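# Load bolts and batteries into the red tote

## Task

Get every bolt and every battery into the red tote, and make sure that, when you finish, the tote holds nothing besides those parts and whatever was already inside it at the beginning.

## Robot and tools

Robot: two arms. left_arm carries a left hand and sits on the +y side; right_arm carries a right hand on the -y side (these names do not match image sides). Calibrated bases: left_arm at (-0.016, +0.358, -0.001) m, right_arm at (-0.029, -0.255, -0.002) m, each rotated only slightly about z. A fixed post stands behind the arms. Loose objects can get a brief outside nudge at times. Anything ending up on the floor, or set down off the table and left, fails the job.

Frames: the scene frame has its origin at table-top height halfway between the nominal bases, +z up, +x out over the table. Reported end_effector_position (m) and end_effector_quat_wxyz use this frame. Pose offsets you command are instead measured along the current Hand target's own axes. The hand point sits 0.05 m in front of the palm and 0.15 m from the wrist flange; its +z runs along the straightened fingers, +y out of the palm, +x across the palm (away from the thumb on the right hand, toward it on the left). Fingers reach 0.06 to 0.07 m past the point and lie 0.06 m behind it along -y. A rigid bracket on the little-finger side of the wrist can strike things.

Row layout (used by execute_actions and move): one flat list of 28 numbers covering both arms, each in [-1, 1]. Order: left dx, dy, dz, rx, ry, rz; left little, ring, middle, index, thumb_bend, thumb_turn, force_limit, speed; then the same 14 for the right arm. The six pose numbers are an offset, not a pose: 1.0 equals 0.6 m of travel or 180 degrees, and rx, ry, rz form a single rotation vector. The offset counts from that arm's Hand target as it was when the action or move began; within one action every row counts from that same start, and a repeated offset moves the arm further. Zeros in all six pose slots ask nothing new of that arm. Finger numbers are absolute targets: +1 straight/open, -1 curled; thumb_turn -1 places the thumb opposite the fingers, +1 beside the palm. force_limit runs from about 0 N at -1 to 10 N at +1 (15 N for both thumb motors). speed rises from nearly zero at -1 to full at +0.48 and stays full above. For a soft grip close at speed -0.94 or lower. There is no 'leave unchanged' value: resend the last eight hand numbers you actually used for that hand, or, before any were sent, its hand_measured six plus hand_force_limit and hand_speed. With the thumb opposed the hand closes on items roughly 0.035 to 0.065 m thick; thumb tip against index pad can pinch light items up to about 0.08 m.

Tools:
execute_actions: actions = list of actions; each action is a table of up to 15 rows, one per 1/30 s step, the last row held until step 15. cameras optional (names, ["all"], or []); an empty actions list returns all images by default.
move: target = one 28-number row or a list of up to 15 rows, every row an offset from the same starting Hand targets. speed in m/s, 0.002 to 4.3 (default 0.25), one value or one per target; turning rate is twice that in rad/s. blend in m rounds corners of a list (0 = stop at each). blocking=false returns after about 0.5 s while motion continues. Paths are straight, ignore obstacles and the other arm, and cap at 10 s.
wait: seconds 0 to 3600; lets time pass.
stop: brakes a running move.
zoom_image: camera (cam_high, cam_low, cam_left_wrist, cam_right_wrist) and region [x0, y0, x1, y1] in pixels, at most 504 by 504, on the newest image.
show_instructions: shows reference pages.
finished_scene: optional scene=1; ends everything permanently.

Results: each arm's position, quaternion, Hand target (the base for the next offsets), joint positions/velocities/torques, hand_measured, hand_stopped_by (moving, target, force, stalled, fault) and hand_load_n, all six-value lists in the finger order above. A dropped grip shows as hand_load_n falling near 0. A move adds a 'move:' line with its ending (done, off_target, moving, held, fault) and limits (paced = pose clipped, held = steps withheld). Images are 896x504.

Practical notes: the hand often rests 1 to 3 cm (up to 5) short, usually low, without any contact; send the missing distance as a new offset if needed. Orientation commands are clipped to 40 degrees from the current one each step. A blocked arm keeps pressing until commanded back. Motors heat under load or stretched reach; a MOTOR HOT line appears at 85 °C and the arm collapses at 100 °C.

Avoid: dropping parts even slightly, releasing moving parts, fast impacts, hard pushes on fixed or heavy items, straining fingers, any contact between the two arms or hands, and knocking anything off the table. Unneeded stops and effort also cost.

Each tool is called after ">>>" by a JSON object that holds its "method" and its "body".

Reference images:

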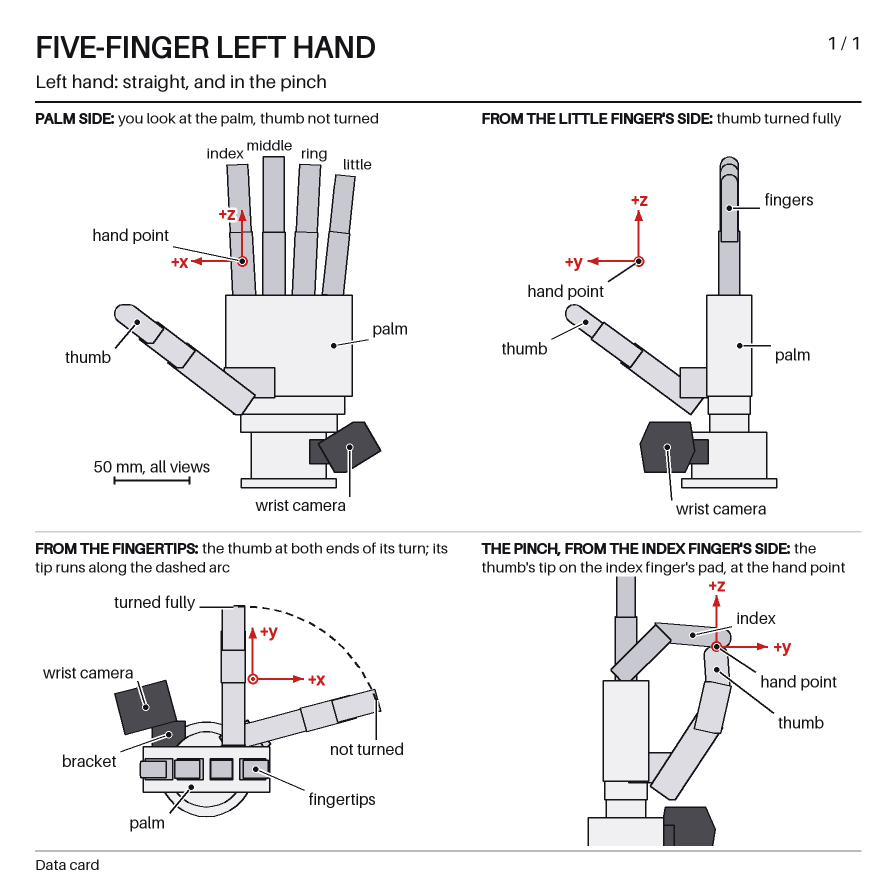

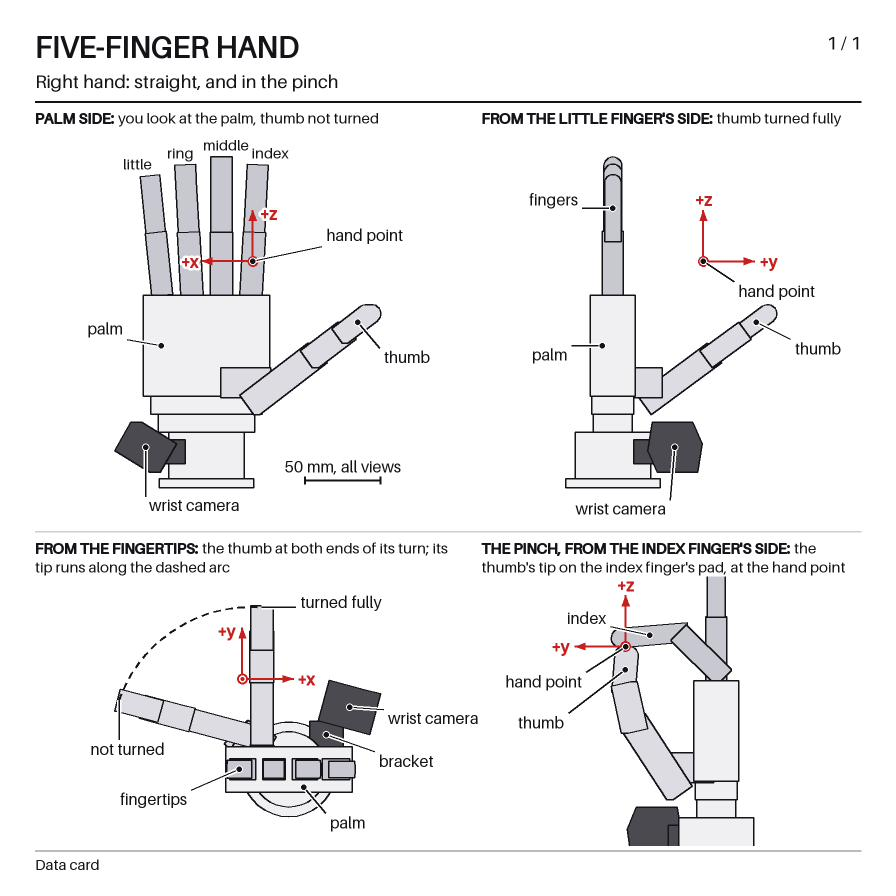

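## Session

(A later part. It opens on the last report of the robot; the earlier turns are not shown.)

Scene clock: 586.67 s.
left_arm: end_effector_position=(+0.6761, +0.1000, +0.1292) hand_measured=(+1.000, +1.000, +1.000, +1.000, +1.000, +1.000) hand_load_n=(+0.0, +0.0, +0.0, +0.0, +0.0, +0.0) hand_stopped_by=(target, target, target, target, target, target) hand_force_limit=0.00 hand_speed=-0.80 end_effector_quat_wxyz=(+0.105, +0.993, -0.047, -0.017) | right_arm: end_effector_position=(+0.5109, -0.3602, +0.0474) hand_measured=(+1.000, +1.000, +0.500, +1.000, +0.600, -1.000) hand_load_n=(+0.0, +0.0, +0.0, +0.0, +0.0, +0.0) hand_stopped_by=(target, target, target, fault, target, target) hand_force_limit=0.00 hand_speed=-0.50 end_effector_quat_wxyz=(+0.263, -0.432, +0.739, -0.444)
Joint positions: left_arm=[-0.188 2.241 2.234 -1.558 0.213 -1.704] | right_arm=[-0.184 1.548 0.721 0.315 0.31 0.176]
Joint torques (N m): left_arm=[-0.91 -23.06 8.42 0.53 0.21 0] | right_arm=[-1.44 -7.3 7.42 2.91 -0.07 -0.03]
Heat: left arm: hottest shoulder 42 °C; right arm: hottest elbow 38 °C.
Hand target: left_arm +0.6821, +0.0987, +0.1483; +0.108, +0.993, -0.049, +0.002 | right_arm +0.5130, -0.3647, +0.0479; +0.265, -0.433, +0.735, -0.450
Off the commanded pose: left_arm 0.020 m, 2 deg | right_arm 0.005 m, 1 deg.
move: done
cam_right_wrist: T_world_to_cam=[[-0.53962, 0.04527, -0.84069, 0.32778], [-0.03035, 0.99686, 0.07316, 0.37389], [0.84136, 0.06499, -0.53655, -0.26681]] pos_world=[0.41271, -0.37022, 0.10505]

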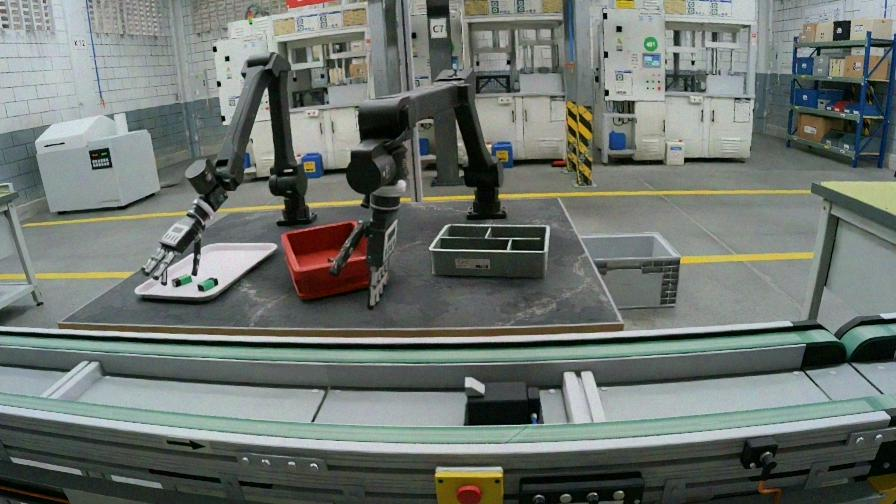

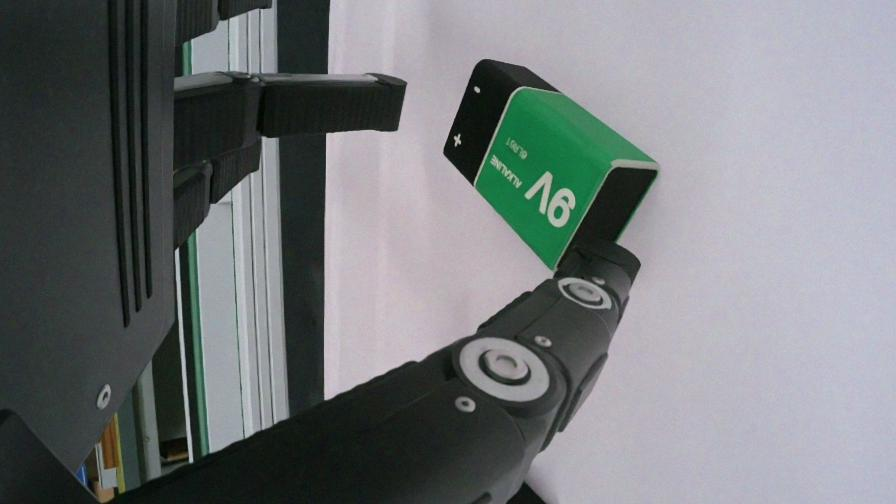

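>>> {"method": "move", "body": {"target": [0,0,0,0,0,0,1,1,1,1,1,1,0,-0.8,0.0092,0.0195,0.0108,0,0,0,1,1,0.5,1,0.6,-1,0,-0.5], "speed": 0.05, "cameras": ["cam_low","cam_right_wrist"]}}

Scene clock: 600.17 s.
left_arm: end_effector_position=(+0.6761, +0.1000, +0.1292) hand_measured=(+1.000, +1.000, +1.000, +1.000, +1.000, +1.000) hand_load_n=(+0.0, +0.0, +0.0, +0.0, +0.0, +0.0) hand_stopped_by=(target, target, target, target, target, target) hand_force_limit=0.00 hand_speed=-0.80 end_effector_quat_wxyz=(+0.105, +0.993, -0.047, -0.017) | right_arm: end_effector_position=(+0.5096, -0.3650, +0.0360) hand_measured=(+1.000, +1.000, +0.500, +1.000, +0.600, -1.000) hand_load_n=(+0.0, +0.0, +0.0, +0.0, +0.0, +0.0) hand_stopped_by=(target, target, target, fault, target, target) hand_force_limit=0.00 hand_speed=-0.50 end_effector_quat_wxyz=(+0.265, -0.431, +0.739, -0.445)
Joint positions: left_arm=[-0.188 2.241 2.234 -1.558 0.213 -1.704] | right_arm=[-0.197 1.576 0.707 0.364 0.297 0.17]
Joint torques (N m): left_arm=[-0.85 -23.12 8.4 0.54 0.21 0] | right_arm=[-1.2 -7.24 7.04 2.85 -0.04 -0.04]
Heat: left arm: hottest shoulder 42 °C; right arm: hottest elbow 36 °C.
Hand target: left_arm +0.6821, +0.0987, +0.1483; +0.108, +0.993, -0.049, +0.002 | right_arm +0.5106, -0.3697, +0.0344; +0.265, -0.433, +0.735, -0.450
Off the commanded pose: left_arm 0.020 m, 2 deg | right_arm 0.005 m, 1 deg.
move: done
cam_right_wrist: T_world_to_cam=[[-0.5356, 0.04503, -0.84327, 0.31564], [-0.03158, 0.99681, 0.07329, 0.38008], [0.84388, 0.06589, -0.53247, -0.27261]] pos_world=[0.41112, -0.37512, 0.09315]

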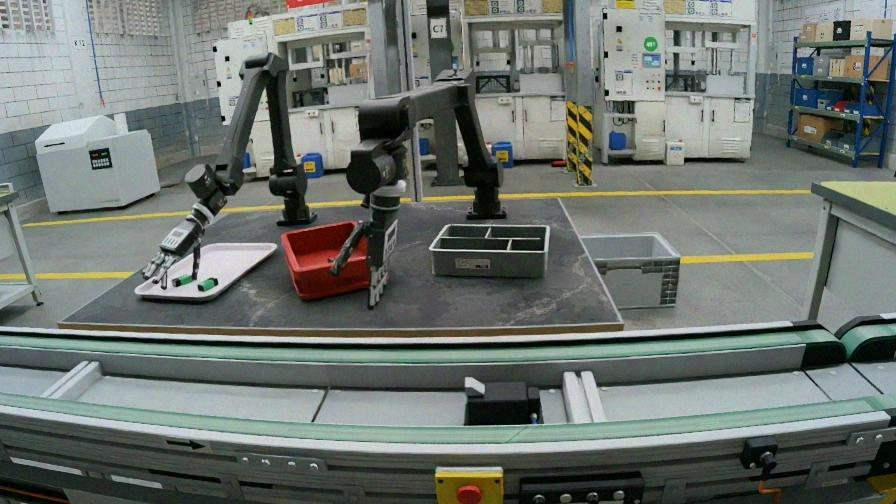

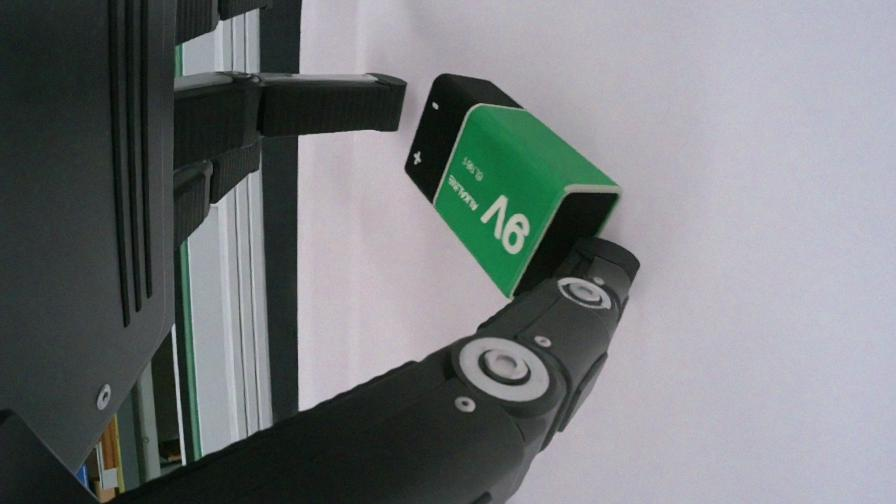

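>>> {"method": "move", "body": {"target": [0,0,0,0,0,0,1,1,1,1,1,1,0,-0.8,0,0,0,0,0,0,1,1,0.0,1,0.6,-1,-0.3,-0.85], "speed": 0.05, "cameras": ["cam_right_wrist"]}}

Scene clock: 603.77 s.
left_arm: end_effector_position=(+0.6761, +0.1000, +0.1292) hand_measured=(+1.000, +1.000, +1.000, +1.000, +1.000, +1.000) hand_load_n=(+0.0, +0.0, +0.0, +0.0, +0.0, +0.0) hand_stopped_by=(target, target, target, target, target, target) hand_force_limit=0.00 hand_speed=-0.80 end_effector_quat_wxyz=(+0.105, +0.993, -0.047, -0.017) | right_arm: end_effector_position=(+0.5098, -0.3651, +0.0363) hand_measured=(+1.000, +1.000, +0.142, +1.000, +0.602, -1.000) hand_load_n=(+0.0, +0.0, +5.0, -0.5, +5.0, +0.0) hand_stopped_by=(target, target, force, fault, target, target) hand_force_limit=-0.30 hand_speed=-0.85 end_effector_quat_wxyz=(+0.266, -0.431, +0.738, -0.446)
Joint positions: left_arm=[-0.188 2.241 2.234 -1.558 0.213 -1.704] | right_arm=[-0.197 1.576 0.707 0.365 0.297 0.169]
Joint torques (N m): left_arm=[-0.91 -23.06 8.4 0.54 0.2 0] | right_arm=[-1.44 -7.06 7.09 2.77 -0.03 -0.03]
Heat: left arm: hottest shoulder 42 °C; right arm: hottest elbow 36 °C.
Hand target: left_arm +0.6821, +0.0987, +0.1483; +0.108, +0.993, -0.049, +0.002 | right_arm +0.5106, -0.3697, +0.0344; +0.265, -0.433, +0.735, -0.450
Off the commanded pose: left_arm 0.020 m, 2 deg | right_arm 0.005 m, 1 deg.
move: done
cam_right_wrist: T_world_to_cam=[[-0.53466, 0.04412, -0.84391, 0.31526], [-0.03198, 0.99686, 0.07238, 0.38044], [0.84446, 0.06569, -0.53158, -0.27307]] pos_world=[0.41132, -0.37522, 0.09336]

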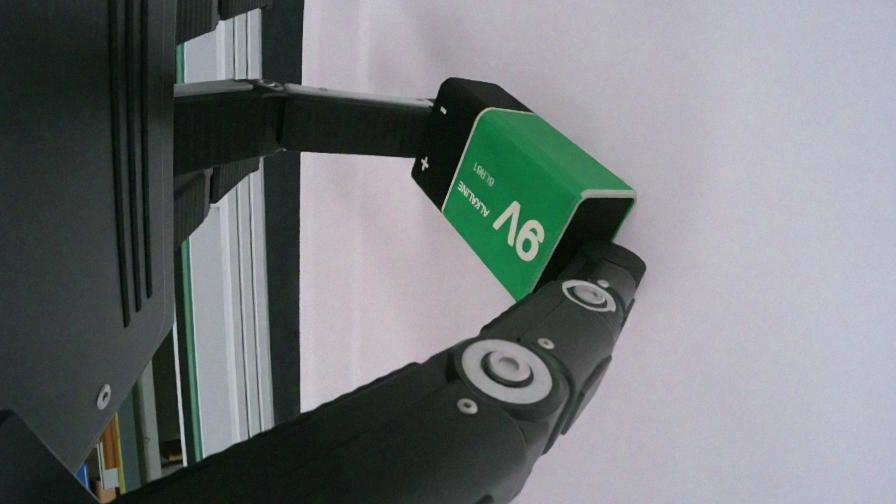

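>>> {"method": "move", "body": {"target": [[0,0,0,0,0,0,1,1,1,1,1,1,0,-0.8,0,0,0,0,0,0,1,1,-0.15,1,0.6,-1,0.1,-0.88],[0,0,0,0,0,0,1,1,1,1,1,1,0,-0.8,0.0081,-0.2384,-0.1378,0,0,0,1,1,-0.15,1,0.6,-1,0.1,-0.88]], "speed": [0.1,0.1], "cameras": ["cam_high","cam_right_wrist"]}}

Scene clock: 630.73 s.
left_arm: end_effector_position=(+0.6761, +0.1000, +0.1292) hand_measured=(+1.000, +1.000, +1.000, +1.000, +1.000, +1.000) hand_load_n=(+0.0, +0.0, +0.0, +0.0, -0.5, +0.0) hand_stopped_by=(target, target, target, target, target, target) hand_force_limit=0.00 hand_speed=-0.80 end_effector_quat_wxyz=(+0.105, +0.993, -0.047, -0.017) | right_arm: end_effector_position=(+0.4847, -0.3622, +0.1636) hand_measured=(+1.000, +1.000, +0.132, +1.000, +0.602, -1.000) hand_load_n=(+0.0, +0.0, +6.0, +0.0, +7.0, +0.5) hand_stopped_by=(target, target, force, fault, target, target) hand_force_limit=0.10 hand_speed=-0.88 end_effector_quat_wxyz=(+0.248, -0.442, +0.746, -0.432)
Joint positions: left_arm=[-0.188 2.241 2.234 -1.558 0.213 -1.704] | right_arm=[-0.2 1.27 0.845 -0.13 0.295 0.166]
Joint torques (N m): left_arm=[-0.91 -23.06 8.4 0.54 0.2 0] | right_arm=[-1.44 -7.18 14.56 1.66 -0.06 -0.01]
Motor temperatures (°C): left_arm=[25 42 37 26 26 26] | right_arm=[29 30 35 27 27 26]
Heat: left arm: hottest shoulder 42 °C; right arm: hottest elbow 35 °C.
Hand target: left_arm +0.6821, +0.0987, +0.1483; +0.108, +0.993, -0.049, +0.002 | right_arm +0.5008, -0.3698, +0.1995; +0.265, -0.433, +0.735, -0.450
Off the commanded pose: left_arm 0.020 m, 2 deg | right_arm 0.040 m, 3 deg.
move: off_target (right_arm)
cam_right_wrist: T_world_to_cam=[[-0.57706, 0.05, -0.81517, 0.42717], [-0.02847, 0.99629, 0.08127, 0.36407], [0.81621, 0.0701, -0.57349, -0.16222]] pos_world=[0.38927, -0.37271, 0.2256]

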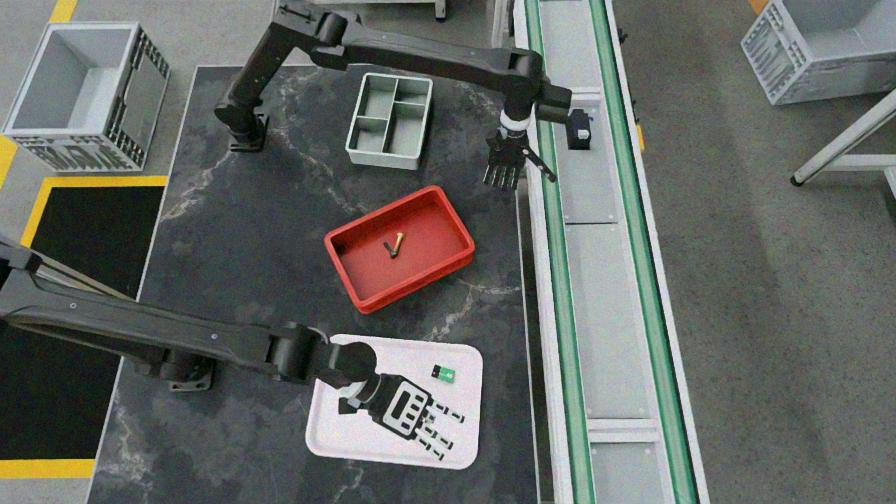

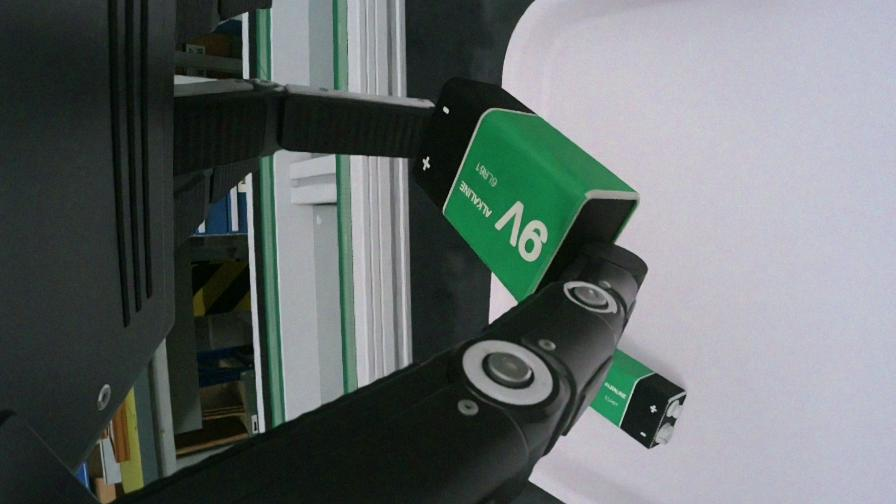

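>>> {"method": "move", "body": {"target": [0,0,0,0,0,0,1,1,1,1,1,1,0,-0.8,-0.4402,0.266,-0.3775,-0.0865,-0.2541,-0.1814,1,1,-0.15,1,0.6,-1,0.1,-0.88], "speed": 0.15, "cameras": ["cam_high","cam_right_wrist"]}}

>>> {"method": "zoom_image", "body": {"camera": "cam_high", "region": [290, 140, 490, 340]}}

Scene clock: 638.00 s.
left_arm: end_effector_position=(+0.6761, +0.1000, +0.1292) hand_measured=(+1.000, +1.000, +1.000, +1.000, +1.000, +1.000) hand_load_n=(+0.0, +0.0, +0.0, +0.0, +0.0, +0.0) hand_stopped_by=(target, target, target, target, target, target) hand_force_limit=0.00 hand_speed=-0.80 end_effector_quat_wxyz=(+0.105, +0.993, -0.047, -0.017) | right_arm: end_effector_position=(+0.3714, -0.0160, +0.1351) hand_measured=(+1.000, +1.000, +0.132, +1.000, +0.602, -1.000) hand_load_n=(+0.0, -0.5, +6.5, +0.0, +6.5, +0.5) hand_stopped_by=(target, target, force, fault, target, target) hand_force_limit=0.10 hand_speed=-0.88 end_effector_quat_wxyz=(-0.316, +0.787, -0.492, +0.193)
Joint positions: left_arm=[-0.188 2.241 2.234 -1.558 0.213 -1.704] | right_arm=[0.444 1.253 0.881 -0.439 0.007 0.017]
Joint torques (N m): left_arm=[-0.91 -23.06 8.4 0.55 0.2 0] | right_arm=[-1.26 -5.48 14.91 1.39 -0.14 -0.01]
Heat: left arm: hottest shoulder 42 °C; right arm: hottest elbow 37 °C.
Hand target: left_arm +0.6821, +0.0987, +0.1483; +0.108, +0.993, -0.049, +0.002 | right_arm +0.3891, -0.0056, +0.1601; -0.333, +0.785, -0.481, +0.205
Off the commanded pose: left_arm 0.020 m, 2 deg | right_arm 0.032 m, 3 deg.
move: off_target (right_arm)
cam_right_wrist: T_world_to_cam=[[-0.562, -0.52464, -0.63945, 0.28259], [-0.79253, 0.56283, 0.23476, 0.27445], [0.23674, 0.63873, -0.73211, 0.13543]] pos_world=[0.34426, -0.09271, 0.21542]

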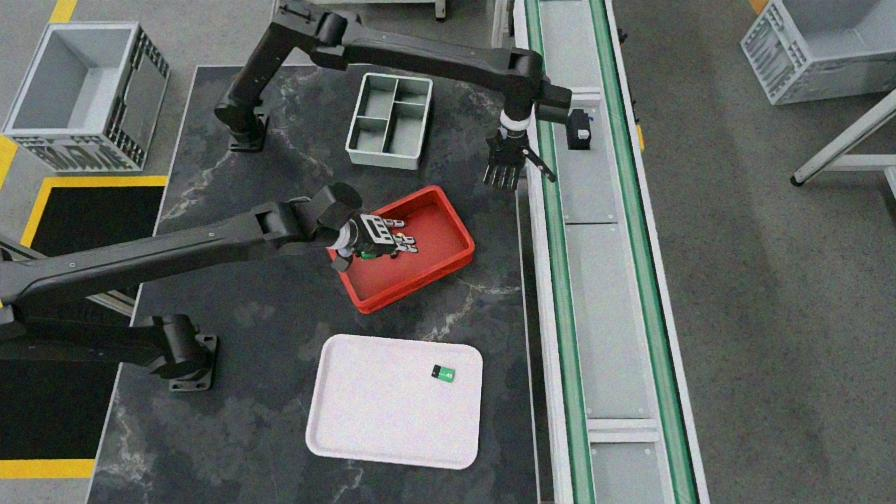

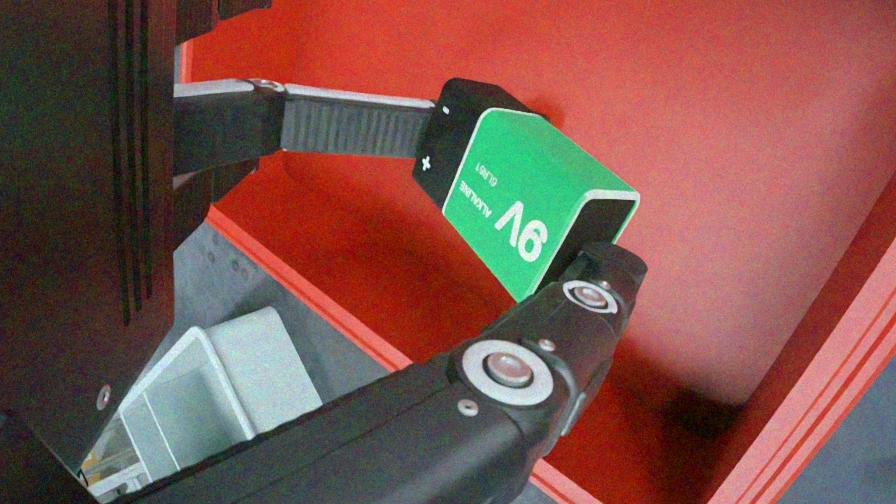

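Scaled by 2.520.

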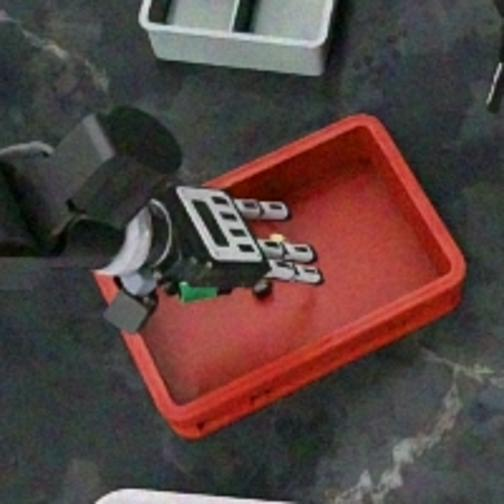

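>>> {"method": "move", "body": {"target": [0,0,0,0,0,0,1,1,1,1,1,1,0,-0.8,0,0.1019,0.0985,0,0,0,1,1,-0.15,1,0.6,-1,0.1,-0.88], "speed": 0.08, "cameras": ["cam_high","cam_right_wrist"]}}

>>> {"method": "zoom_image", "body": {"camera": "cam_high", "region": [290, 140, 490, 340]}}

Scene clock: 645.17 s.
left_arm: end_effector_position=(+0.6761, +0.1000, +0.1292) hand_measured=(+1.000, +1.000, +1.000, +1.000, +1.000, +1.000) hand_load_n=(+0.0, +0.5, +0.0, +0.0, -0.5, +0.0) hand_stopped_by=(target, target, target, target, target, target) hand_force_limit=0.00 hand_speed=-0.80 end_effector_quat_wxyz=(+0.105, +0.993, -0.047, -0.017) | right_arm: end_effector_position=(+0.3847, -0.0093, +0.0728) hand_measured=(+1.000, +1.000, +0.132, +1.000, +0.602, -1.000) hand_load_n=(+0.0, +0.0, +6.5, +0.0, +6.5, +0.5) hand_stopped_by=(target, target, force, fault, target, target) hand_force_limit=0.10 hand_speed=-0.88 end_effector_quat_wxyz=(-0.325, +0.784, -0.490, +0.199)
Joint positions: left_arm=[-0.188 2.241 2.234 -1.558 0.213 -1.704] | right_arm=[0.444 1.371 0.796 -0.214 0.007 0.016]
Joint torques (N m): left_arm=[-0.91 -23.06 8.4 0.53 0.2 0] | right_arm=[-0.85 -6.36 8.98 2.65 -0.13 -0.03]
Heat: left arm: hottest shoulder 42 °C; right arm: hottest elbow 37 °C.
Hand target: left_arm +0.6821, +0.0987, +0.1483; +0.108, +0.993, -0.049, +0.002 | right_arm +0.3892, -0.0056, +0.0751; -0.333, +0.785, -0.481, +0.205
Off the commanded pose: left_arm 0.020 m, 2 deg | right_arm 0.006 m, 2 deg.
move: done
cam_right_wrist: T_world_to_cam=[[-0.54838, -0.51928, -0.65545, 0.24978], [-0.79776, 0.55986, 0.22389, 0.29862], [0.2507, 0.64568, -0.72128, 0.07623]] pos_world=[0.35609, -0.0867, 0.15185]

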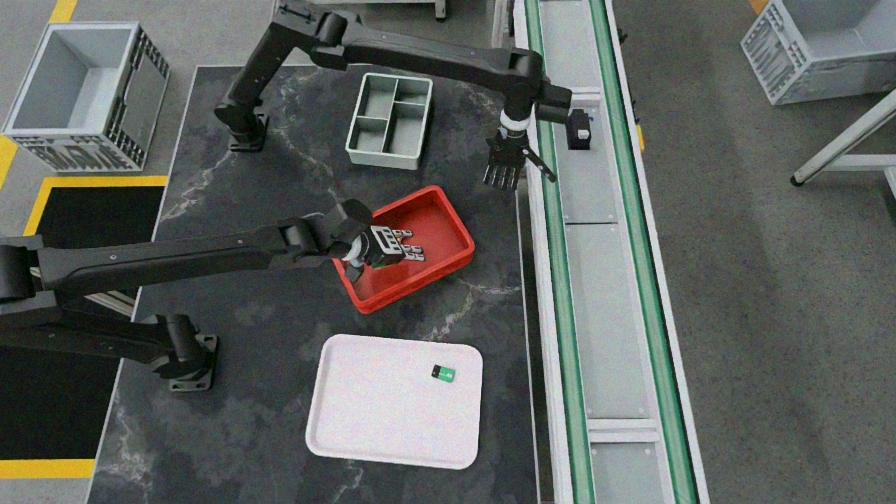

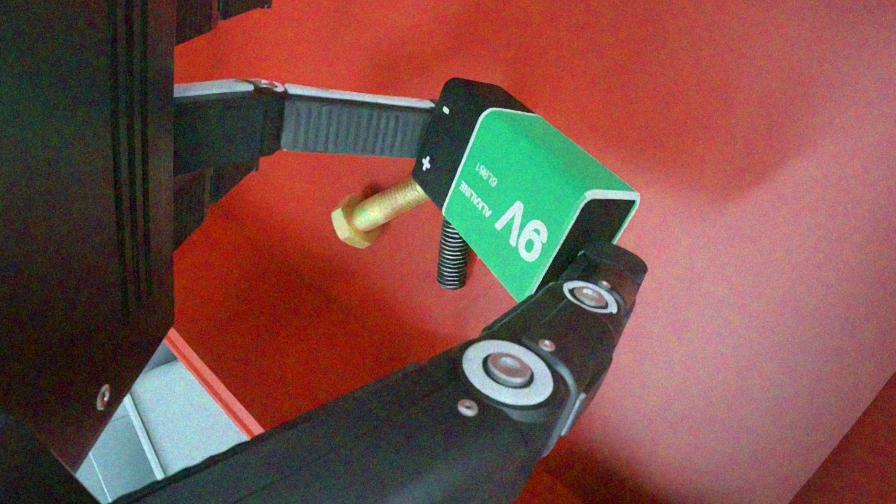

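Scaled by 2.520.

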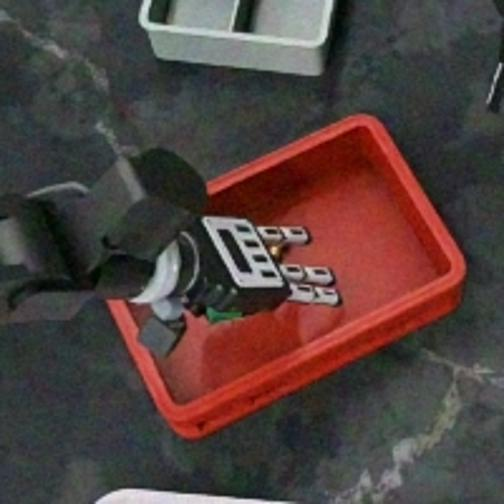

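>>> {"method": "move", "body": {"target": [[0,0,0,0,0,0,1,1,1,1,1,1,0,-0.8,0.0068,0.014,-0.0145,0,0,0,1,1,-0.15,1,0.6,-1,0.1,-0.88],[0,0,0,0,0,0,1,1,1,1,1,1,0,-0.8,0.0068,0.0343,0.0052,0,0,0,1,1,-0.15,1,0.6,-1,0.1,-0.88]], "speed": 0.06, "blend": [0.003,0], "cameras": ["cam_high","cam_right_wrist"]}}

Scene clock: 658.00 s.
left_arm: end_effector_position=(+0.6761, +0.1000, +0.1292) hand_measured=(+1.000, +1.000, +1.000, +1.000, +1.000, +1.000) hand_load_n=(+0.0, +0.0, +0.0, +0.0, +0.0, +0.0) hand_stopped_by=(target, target, target, target, target, target) hand_force_limit=0.00 hand_speed=-0.80 end_effector_quat_wxyz=(+0.105, +0.993, -0.047, -0.017) | right_arm: end_effector_position=(+0.3746, -0.0137, +0.0569) hand_measured=(+1.000, +1.000, +0.132, +1.000, +0.602, -1.000) hand_load_n=(+0.0, +0.0, +6.5, -0.5, +6.5, +0.5) hand_stopped_by=(target, target, force, fault, target, target) hand_force_limit=0.10 hand_speed=-0.88 end_effector_quat_wxyz=(-0.327, +0.786, -0.486, +0.198)
Joint positions: left_arm=[-0.188 2.241 2.234 -1.558 0.213 -1.704] | right_arm=[0.444 1.37 0.744 -0.16 0.001 0.009]
Joint torques (N m): left_arm=[-0.91 -23.06 8.39 0.54 0.21 0] | right_arm=[-1.44 -6.07 8.44 2.7 -0.22 -0.04]
Heat: left arm: hottest shoulder 42 °C; right arm: hottest elbow 37 °C.
Hand target: left_arm +0.6821, +0.0987, +0.1483; +0.108, +0.993, -0.049, +0.002 | right_arm +0.3803, -0.0148, +0.0580; -0.333, +0.785, -0.481, +0.205
Off the commanded pose: left_arm 0.020 m, 2 deg | right_arm 0.006 m, 1 deg.
move: done
cam_right_wrist: T_world_to_cam=[[-0.54239, -0.52369, -0.65694, 0.22932], [-0.80307, 0.55284, 0.22234, 0.29857], [0.24675, 0.64816, -0.72042, 0.07161]] pos_world=[0.34649, -0.09139, 0.13585]

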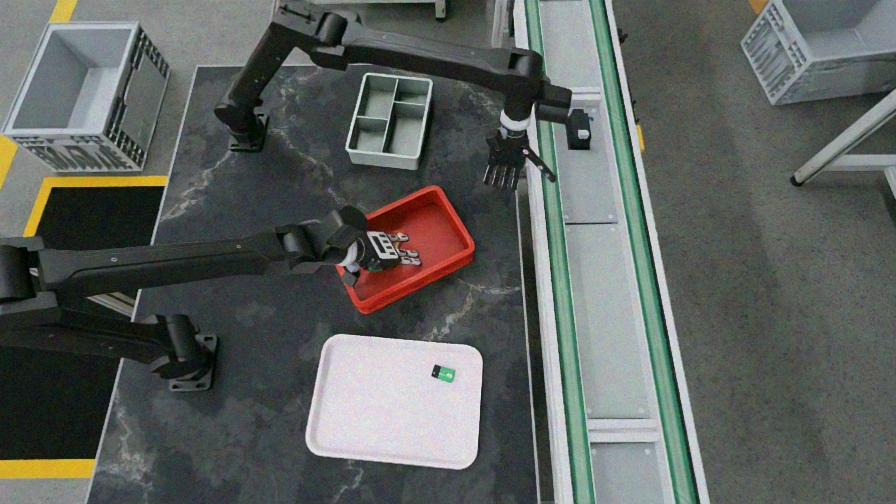

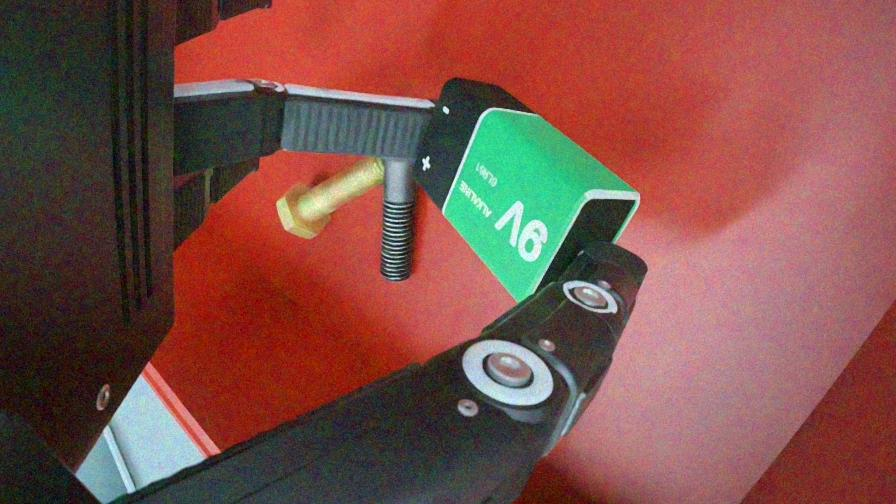

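>>> {"method": "move", "body": {"target": [0,0,0,0,0,0,1,1,1,1,1,1,0,-0.8,0,0.006,0.0058,0,0,0,1,1,-0.15,1,0.6,-1,0.1,-0.88], "speed": 0.04, "cameras": ["cam_right_wrist"]}}

Scene clock: 673.53 s.
left_arm: end_effector_position=(+0.6761, +0.1000, +0.1292) hand_measured=(+1.000, +1.000, +1.000, +1.000, +1.000, +1.000) hand_load_n=(+0.0, +0.0, -0.5, +0.0, -0.5, +0.0) hand_stopped_by=(target, target, target, target, target, target) hand_force_limit=0.00 hand_speed=-0.80 end_effector_quat_wxyz=(+0.105, +0.993, -0.047, -0.017) | right_arm: end_effector_position=(+0.3744, -0.0138, +0.0529) hand_measured=(+1.000, +1.000, +0.132, +1.000, +0.602, -1.000) hand_load_n=(+0.0, +0.0, +6.5, +0.0, +6.5, +0.5) hand_stopped_by=(target, target, force, fault, target, target) hand_force_limit=0.10 hand_speed=-0.88 end_effector_quat_wxyz=(-0.327, +0.786, -0.486, +0.199)
Joint positions: left_arm=[-0.188 2.241 2.234 -1.558 0.213 -1.704] | right_arm=[0.444 1.377 0.736 -0.144 0.001 0.009]
Joint torques (N m): left_arm=[-0.85 -23.12 8.4 0.53 0.2 0] | right_arm=[-1.38 -5.83 8.44 2.67 -0.2 -0.02]
Heat: left arm: hottest shoulder 42 °C; right arm: hottest elbow 37 °C.
Hand target: left_arm +0.6821, +0.0987, +0.1483; +0.108, +0.993, -0.049, +0.002 | right_arm +0.3803, -0.0148, +0.0531; -0.333, +0.785, -0.481, +0.205
Off the commanded pose: left_arm 0.020 m, 2 deg | right_arm 0.006 m, 1 deg.
move: done
cam_right_wrist: T_world_to_cam=[[-0.54128, -0.52309, -0.65833, 0.22616], [-0.80346, 0.55262, 0.22151, 0.2995], [0.24793, 0.64884, -0.7194, 0.0684]] pos_world=[0.34609, -0.09158, 0.13175]

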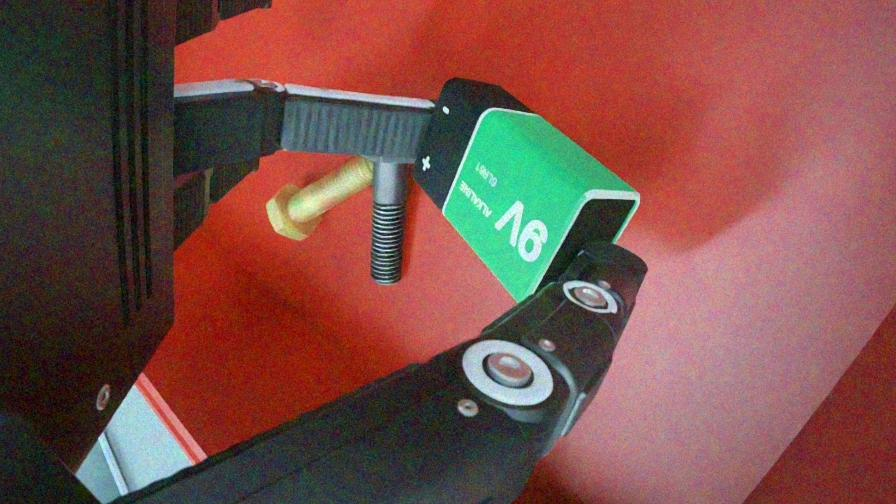

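>>> {"method": "move", "body": {"target": [0,0,0,0,0,0,1,1,1,1,1,1,0,-0.8,0,0.0036,0.0035,0,0,0,1,1,-0.15,1,0.6,-1,0.1,-0.88], "speed": 0.04, "cameras": ["cam_right_wrist"]}}

Scene clock: 676.17 s.
left_arm: end_effector_position=(+0.6761, +0.1000, +0.1292) hand_measured=(+1.000, +1.000, +1.000, +1.000, +1.000, +1.000) hand_load_n=(+0.0, +0.0, +0.0, +0.0, +0.0, +0.5) hand_stopped_by=(target, target, target, target, target, target) hand_force_limit=0.00 hand_speed=-0.80 end_effector_quat_wxyz=(+0.105, +0.993, -0.047, -0.017) | right_arm: end_effector_position=(+0.3760, -0.0130, +0.0521) hand_measured=(+1.000, +1.000, +0.132, +1.000, +0.602, -1.000) hand_load_n=(-0.5, +0.0, +6.5, +0.0, +6.5, +0.0) hand_stopped_by=(target, target, force, fault, target, target) hand_force_limit=0.10 hand_speed=-0.88 end_effector_quat_wxyz=(-0.329, +0.785, -0.485, +0.200)
Joint positions: left_arm=[-0.188 2.241 2.234 -1.558 0.213 -1.704] | right_arm=[0.444 1.382 0.736 -0.134 0.001 0.009]
Joint velocities: left_arm=[within noise] | right_arm=[-0.005 -0.005 -0.022 -0.012 0.007 -0.154]
Joint torques (N m): left_arm=[-0.91 -23.12 8.39 0.53 0.2 0] | right_arm=[-1.38 -5.66 8.09 2.71 -0.22 -0.02]
Heat: left arm: hottest shoulder 42 °C; right arm: hottest elbow 37 °C.
Hand target: left_arm +0.6821, +0.0987, +0.1483; +0.108, +0.993, -0.049, +0.002 | right_arm +0.3804, -0.0148, +0.0501; -0.333, +0.785, -0.481, +0.205
Off the commanded pose: left_arm 0.020 m, 2 deg | right_arm 0.005 m, 1 deg.
move: done
cam_right_wrist: T_world_to_cam=[[-0.53833, -0.52201, -0.66159, 0.22602], [-0.80454, 0.55201, 0.2191, 0.30103], [0.25083, 0.65023, -0.71714, 0.06566]] pos_world=[0.3474, -0.09088, 0.13066]

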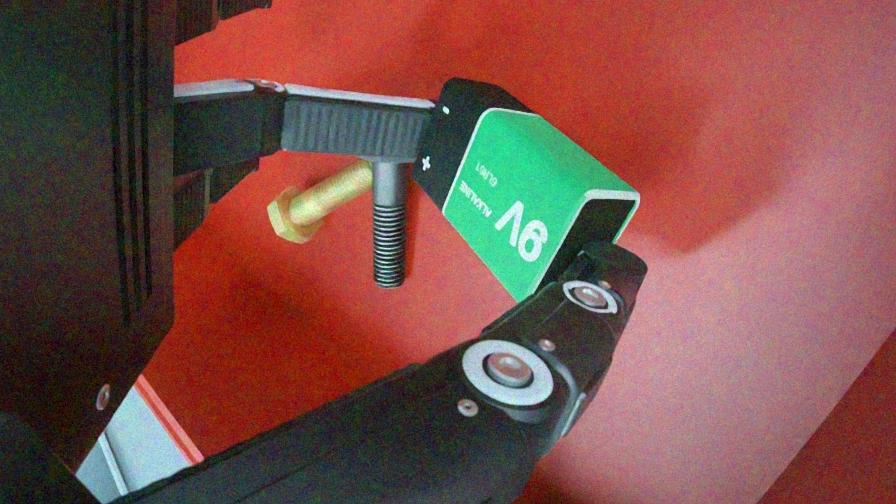

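>>> {"method": "move", "body": {"target": [0,0,0,0,0,0,1,1,1,1,1,1,0,-0.8,0,0.003,0.0029,0,0,0,1,1,-0.15,1,0.6,-1,0.1,-0.88], "speed": 0.04, "cameras": ["cam_right_wrist","cam_high"]}}

>>> {"method": "zoom_image", "body": {"camera": "cam_right_wrist", "region": [380, 60, 720, 320]}}

Scene clock: 679.57 s.
left_arm: end_effector_position=(+0.6761, +0.1000, +0.1292) hand_measured=(+1.000, +1.000, +1.000, +1.000, +1.000, +1.000) hand_load_n=(+0.0, +0.0, +0.0, +0.0, +0.0, +0.0) hand_stopped_by=(target, target, target, target, target, target) hand_force_limit=0.00 hand_speed=-0.80 end_effector_quat_wxyz=(+0.105, +0.993, -0.047, -0.017) | right_arm: end_effector_position=(+0.3753, -0.0133, +0.0492) hand_measured=(+1.000, +1.000, +0.132, +1.000, +0.602, -1.000) hand_load_n=(+0.0, +0.0, +6.5, +0.0, +7.0, +0.5) hand_stopped_by=(target, target, force, fault, target, target) hand_force_limit=0.10 hand_speed=-0.88 end_effector_quat_wxyz=(-0.329, +0.785, -0.485, +0.200)
Joint positions: left_arm=[-0.188 2.241 2.234 -1.558 0.213 -1.704] | right_arm=[0.444 1.385 0.73 -0.124 0.001 0.009]
Joint torques (N m): left_arm=[-0.91 -23.06 8.4 0.54 0.2 0] | right_arm=[-1.32 -5.77 8.29 2.63 -0.21 -0.01]
Heat: left arm: hottest shoulder 42 °C; right arm: hottest elbow 36 °C.
Hand target: left_arm +0.6821, +0.0987, +0.1483; +0.108, +0.993, -0.049, +0.002 | right_arm +0.3803, -0.0148, +0.0475; -0.333, +0.785, -0.481, +0.205
Off the commanded pose: left_arm 0.020 m, 2 deg | right_arm 0.006 m, 1 deg.
move: done
cam_right_wrist: T_world_to_cam=[[-0.53812, -0.52192, -0.66184, 0.22348], [-0.80462, 0.55195, 0.21894, 0.30137], [0.25103, 0.65034, -0.71696, 0.06393]] pos_world=[0.3467, -0.09128, 0.12776]
Images, in order (width x height): cam_high 896x504, cam_right_wrist 896x504.

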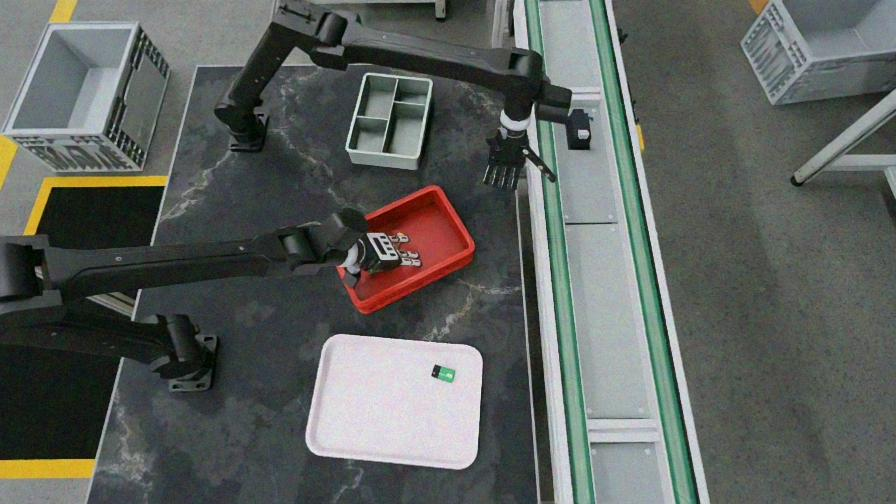

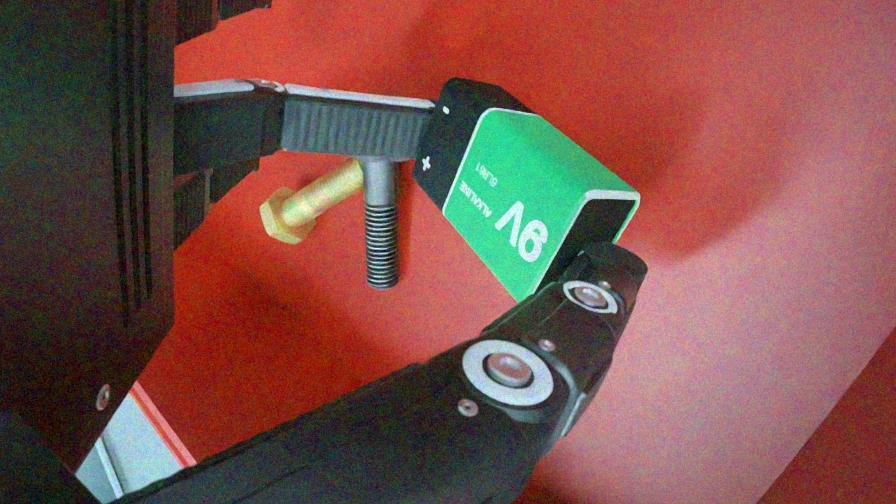

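Scaled by 1.482.

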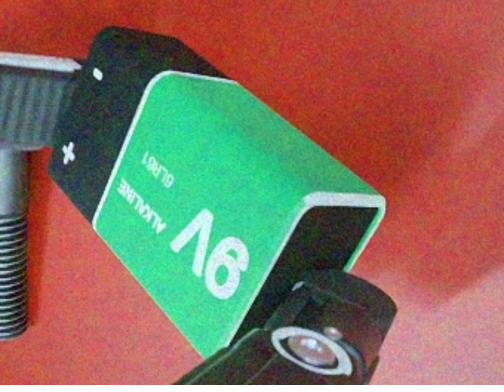

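>>> {"method": "move", "body": {"target": [0,0,0,0,0,0,1,1,1,1,1,1,0,-0.8,0,0.003,0.0029,0,0,0,1,1,-0.15,1,0.6,-1,0.1,-0.88], "speed": 0.04, "cameras": ["cam_right_wrist"]}}

Scene clock: 683.50 s.
left_arm: end_effector_position=(+0.6761, +0.1000, +0.1292) hand_measured=(+1.000, +1.000, +1.000, +1.000, +1.000, +1.000) hand_load_n=(+0.0, +0.0, +0.0, +0.0, +0.0, +0.0) hand_stopped_by=(target, target, target, target, target, target) hand_force_limit=0.00 hand_speed=-0.80 end_effector_quat_wxyz=(+0.105, +0.993, -0.047, -0.017) | right_arm: end_effector_position=(+0.3764, -0.0128, +0.0490) hand_measured=(+1.000, +1.000, +0.132, +1.000, +0.602, -1.000) hand_load_n=(+0.0, +0.0, +5.5, +0.0, +7.0, +0.5) hand_stopped_by=(target, target, force, fault, target, target) hand_force_limit=0.10 hand_speed=-0.88 end_effector_quat_wxyz=(-0.331, +0.784, -0.485, +0.201)
Joint positions: left_arm=[-0.188 2.241 2.234 -1.558 0.213 -1.704] | right_arm=[0.444 1.388 0.73 -0.118 0.001 0.009]
Joint torques (N m): left_arm=[-0.85 -23.12 8.43 0.54 0.21 0] | right_arm=[-1.44 -5.66 7.95 2.67 -0.21 -0.03]
Heat: left arm: hottest shoulder 42 °C; right arm: hottest elbow 36 °C.
Hand target: left_arm +0.6821, +0.0987, +0.1483; +0.108, +0.993, -0.049, +0.002 | right_arm +0.3803, -0.0148, +0.0450; -0.333, +0.785, -0.481, +0.205
Off the commanded pose: left_arm 0.020 m, 2 deg | right_arm 0.006 m, 1 deg.
move: done
cam_right_wrist: T_world_to_cam=[[-0.53586, -0.52076, -0.66457, 0.22358], [-0.80536, 0.55156, 0.21718, 0.30228], [0.25346, 0.6516, -0.71496, 0.06213]] pos_world=[0.3475, -0.09078, 0.12736]

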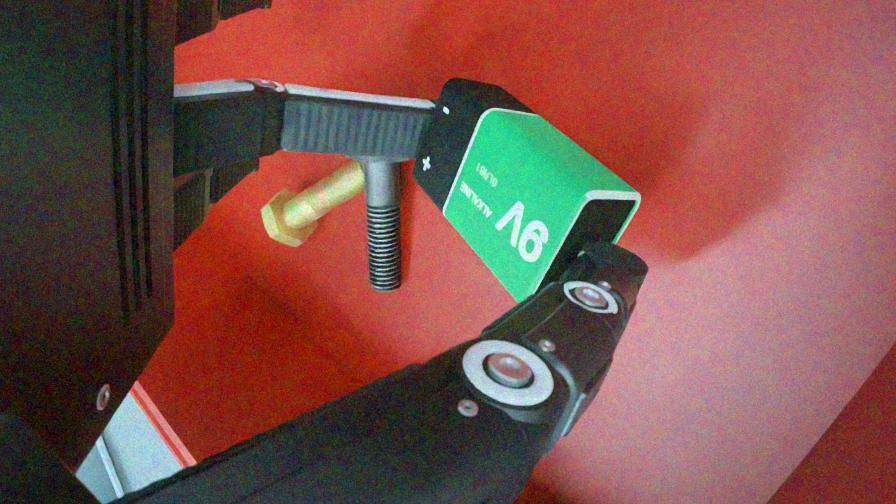

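>>> {"method": "move", "body": {"target": [0,0,0,0,0,0,1,1,1,1,1,1,0,-0.8,0,0.0024,0.0023,0,0,0,1,1,-0.15,1,0.6,-1,0.1,-0.88], "speed": 0.04, "cameras": ["cam_right_wrist"]}}

Scene clock: 685.80 s.
left_arm: end_effector_position=(+0.6761, +0.1000, +0.1292) hand_measured=(+1.000, +1.000, +1.000, +1.000, +1.000, +1.000) hand_load_n=(+0.0, +0.0, +0.0, +0.0, +0.0, +0.0) hand_stopped_by=(target, target, target, target, target, target) hand_force_limit=0.00 hand_speed=-0.80 end_effector_quat_wxyz=(+0.105, +0.993, -0.047, -0.017) | right_arm: end_effector_position=(+0.3763, -0.0127, +0.0484) hand_measured=(+1.000, +1.000, +0.132, +1.000, +0.602, -1.000) hand_load_n=(+0.0, +0.0, +4.5, +0.0, +8.0, +0.5) hand_stopped_by=(target, target, force, fault, target, target) hand_force_limit=0.10 hand_speed=-0.88 end_effector_quat_wxyz=(-0.332, +0.784, -0.484, +0.201)
Joint positions: left_arm=[-0.188 2.241 2.234 -1.558 0.213 -1.704] | right_arm=[0.444 1.388 0.727 -0.112 0.001 0.009]
Joint torques (N m): left_arm=[-0.85 -23.06 8.42 0.54 0.2 0] | right_arm=[-1.44 -5.3 7.99 2.78 -0.22 -0.03]
Heat: left arm: hottest shoulder 42 °C; right arm: hottest elbow 36 °C.
Hand target: left_arm +0.6821, +0.0987, +0.1483; +0.108, +0.993, -0.049, +0.002 | right_arm +0.3802, -0.0148, +0.0430; -0.333, +0.785, -0.481, +0.204
Off the commanded pose: left_arm 0.020 m, 2 deg | right_arm 0.007 m, 1 deg.
move: done
cam_right_wrist: T_world_to_cam=[[-0.53423, -0.51993, -0.66653, 0.22265], [-0.80598, 0.55108, 0.21613, 0.30265], [0.25494, 0.65267, -0.71346, 0.06107]] pos_world=[0.3473, -0.09088, 0.12656]

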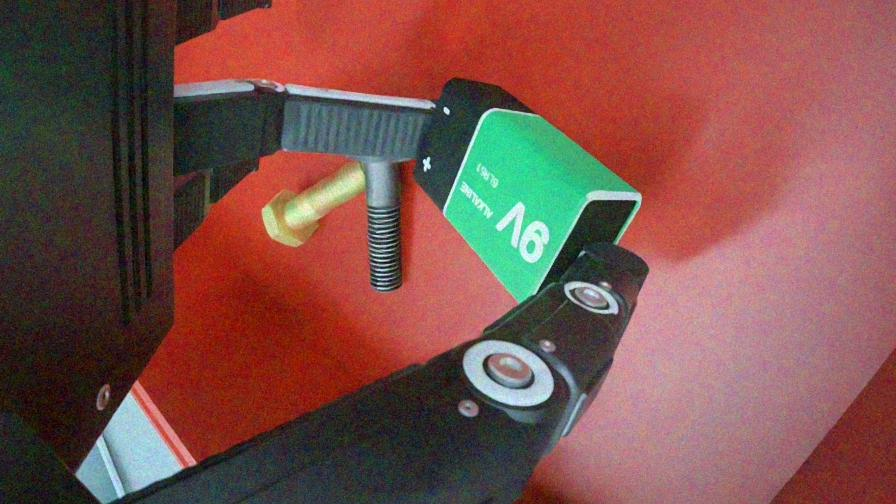

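>>> {"method": "move", "body": {"target": [0,0,0,0,0,0,1,1,1,1,1,1,0,-0.8,0,0.0034,-0.0035,0.0333,0,0,1,1,-0.15,1,0.6,-1,0.1,-0.88], "speed": 0.04, "cameras": ["cam_right_wrist"]}}

Scene clock: 706.67 s.
left_arm: end_effector_position=(+0.6761, +0.1000, +0.1292) hand_measured=(+1.000, +1.000, +1.000, +1.000, +1.000, +1.000) hand_load_n=(+0.0, +0.0, +0.0, +0.0, +0.0, +0.0) hand_stopped_by=(target, target, target, target, target, target) hand_force_limit=0.00 hand_speed=-0.80 end_effector_quat_wxyz=(+0.105, +0.993, -0.047, -0.017) | right_arm: end_effector_position=(+0.3780, -0.0118, +0.0456) hand_measured=(+1.000, +1.000, +0.132, +1.000, +0.602, -1.000) hand_load_n=(+0.0, +0.0, +4.5, +0.0, +8.0, +0.5) hand_stopped_by=(target, target, force, fault, target, target) hand_force_limit=0.10 hand_speed=-0.88 end_effector_quat_wxyz=(-0.373, +0.765, -0.473, +0.226)
Joint positions: left_arm=[-0.188 2.241 2.234 -1.558 0.213 -1.704] | right_arm=[0.444 1.375 0.646 0.062 0.001 0.009]
Joint torques (N m): left_arm=[-0.85 -23.06 8.4 0.51 0.2 0] | right_arm=[-1.55 -6.01 7.1 2.45 -0.19 -0.02]
Heat: left arm: hottest shoulder 42 °C; right arm: hottest elbow 36 °C.
Hand target: left_arm +0.6821, +0.0987, +0.1483; +0.108, +0.993, -0.049, +0.002 | right_arm +0.3778, -0.0161, +0.0431; -0.374, +0.766, -0.470, +0.230
Off the commanded pose: left_arm 0.020 m, 2 deg | right_arm 0.005 m, 1 deg.
move: done
cam_right_wrist: T_world_to_cam=[[-0.46781, -0.48591, -0.73828, 0.20073], [-0.82417, 0.54152, 0.16583, 0.31321], [0.31922, 0.68604, -0.6538, 0.03141]] pos_world=[0.34202, -0.09362, 0.11679]

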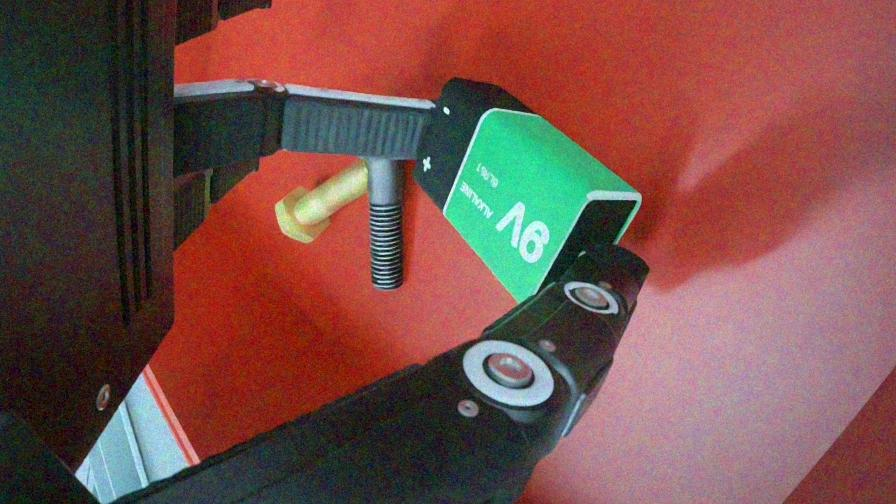

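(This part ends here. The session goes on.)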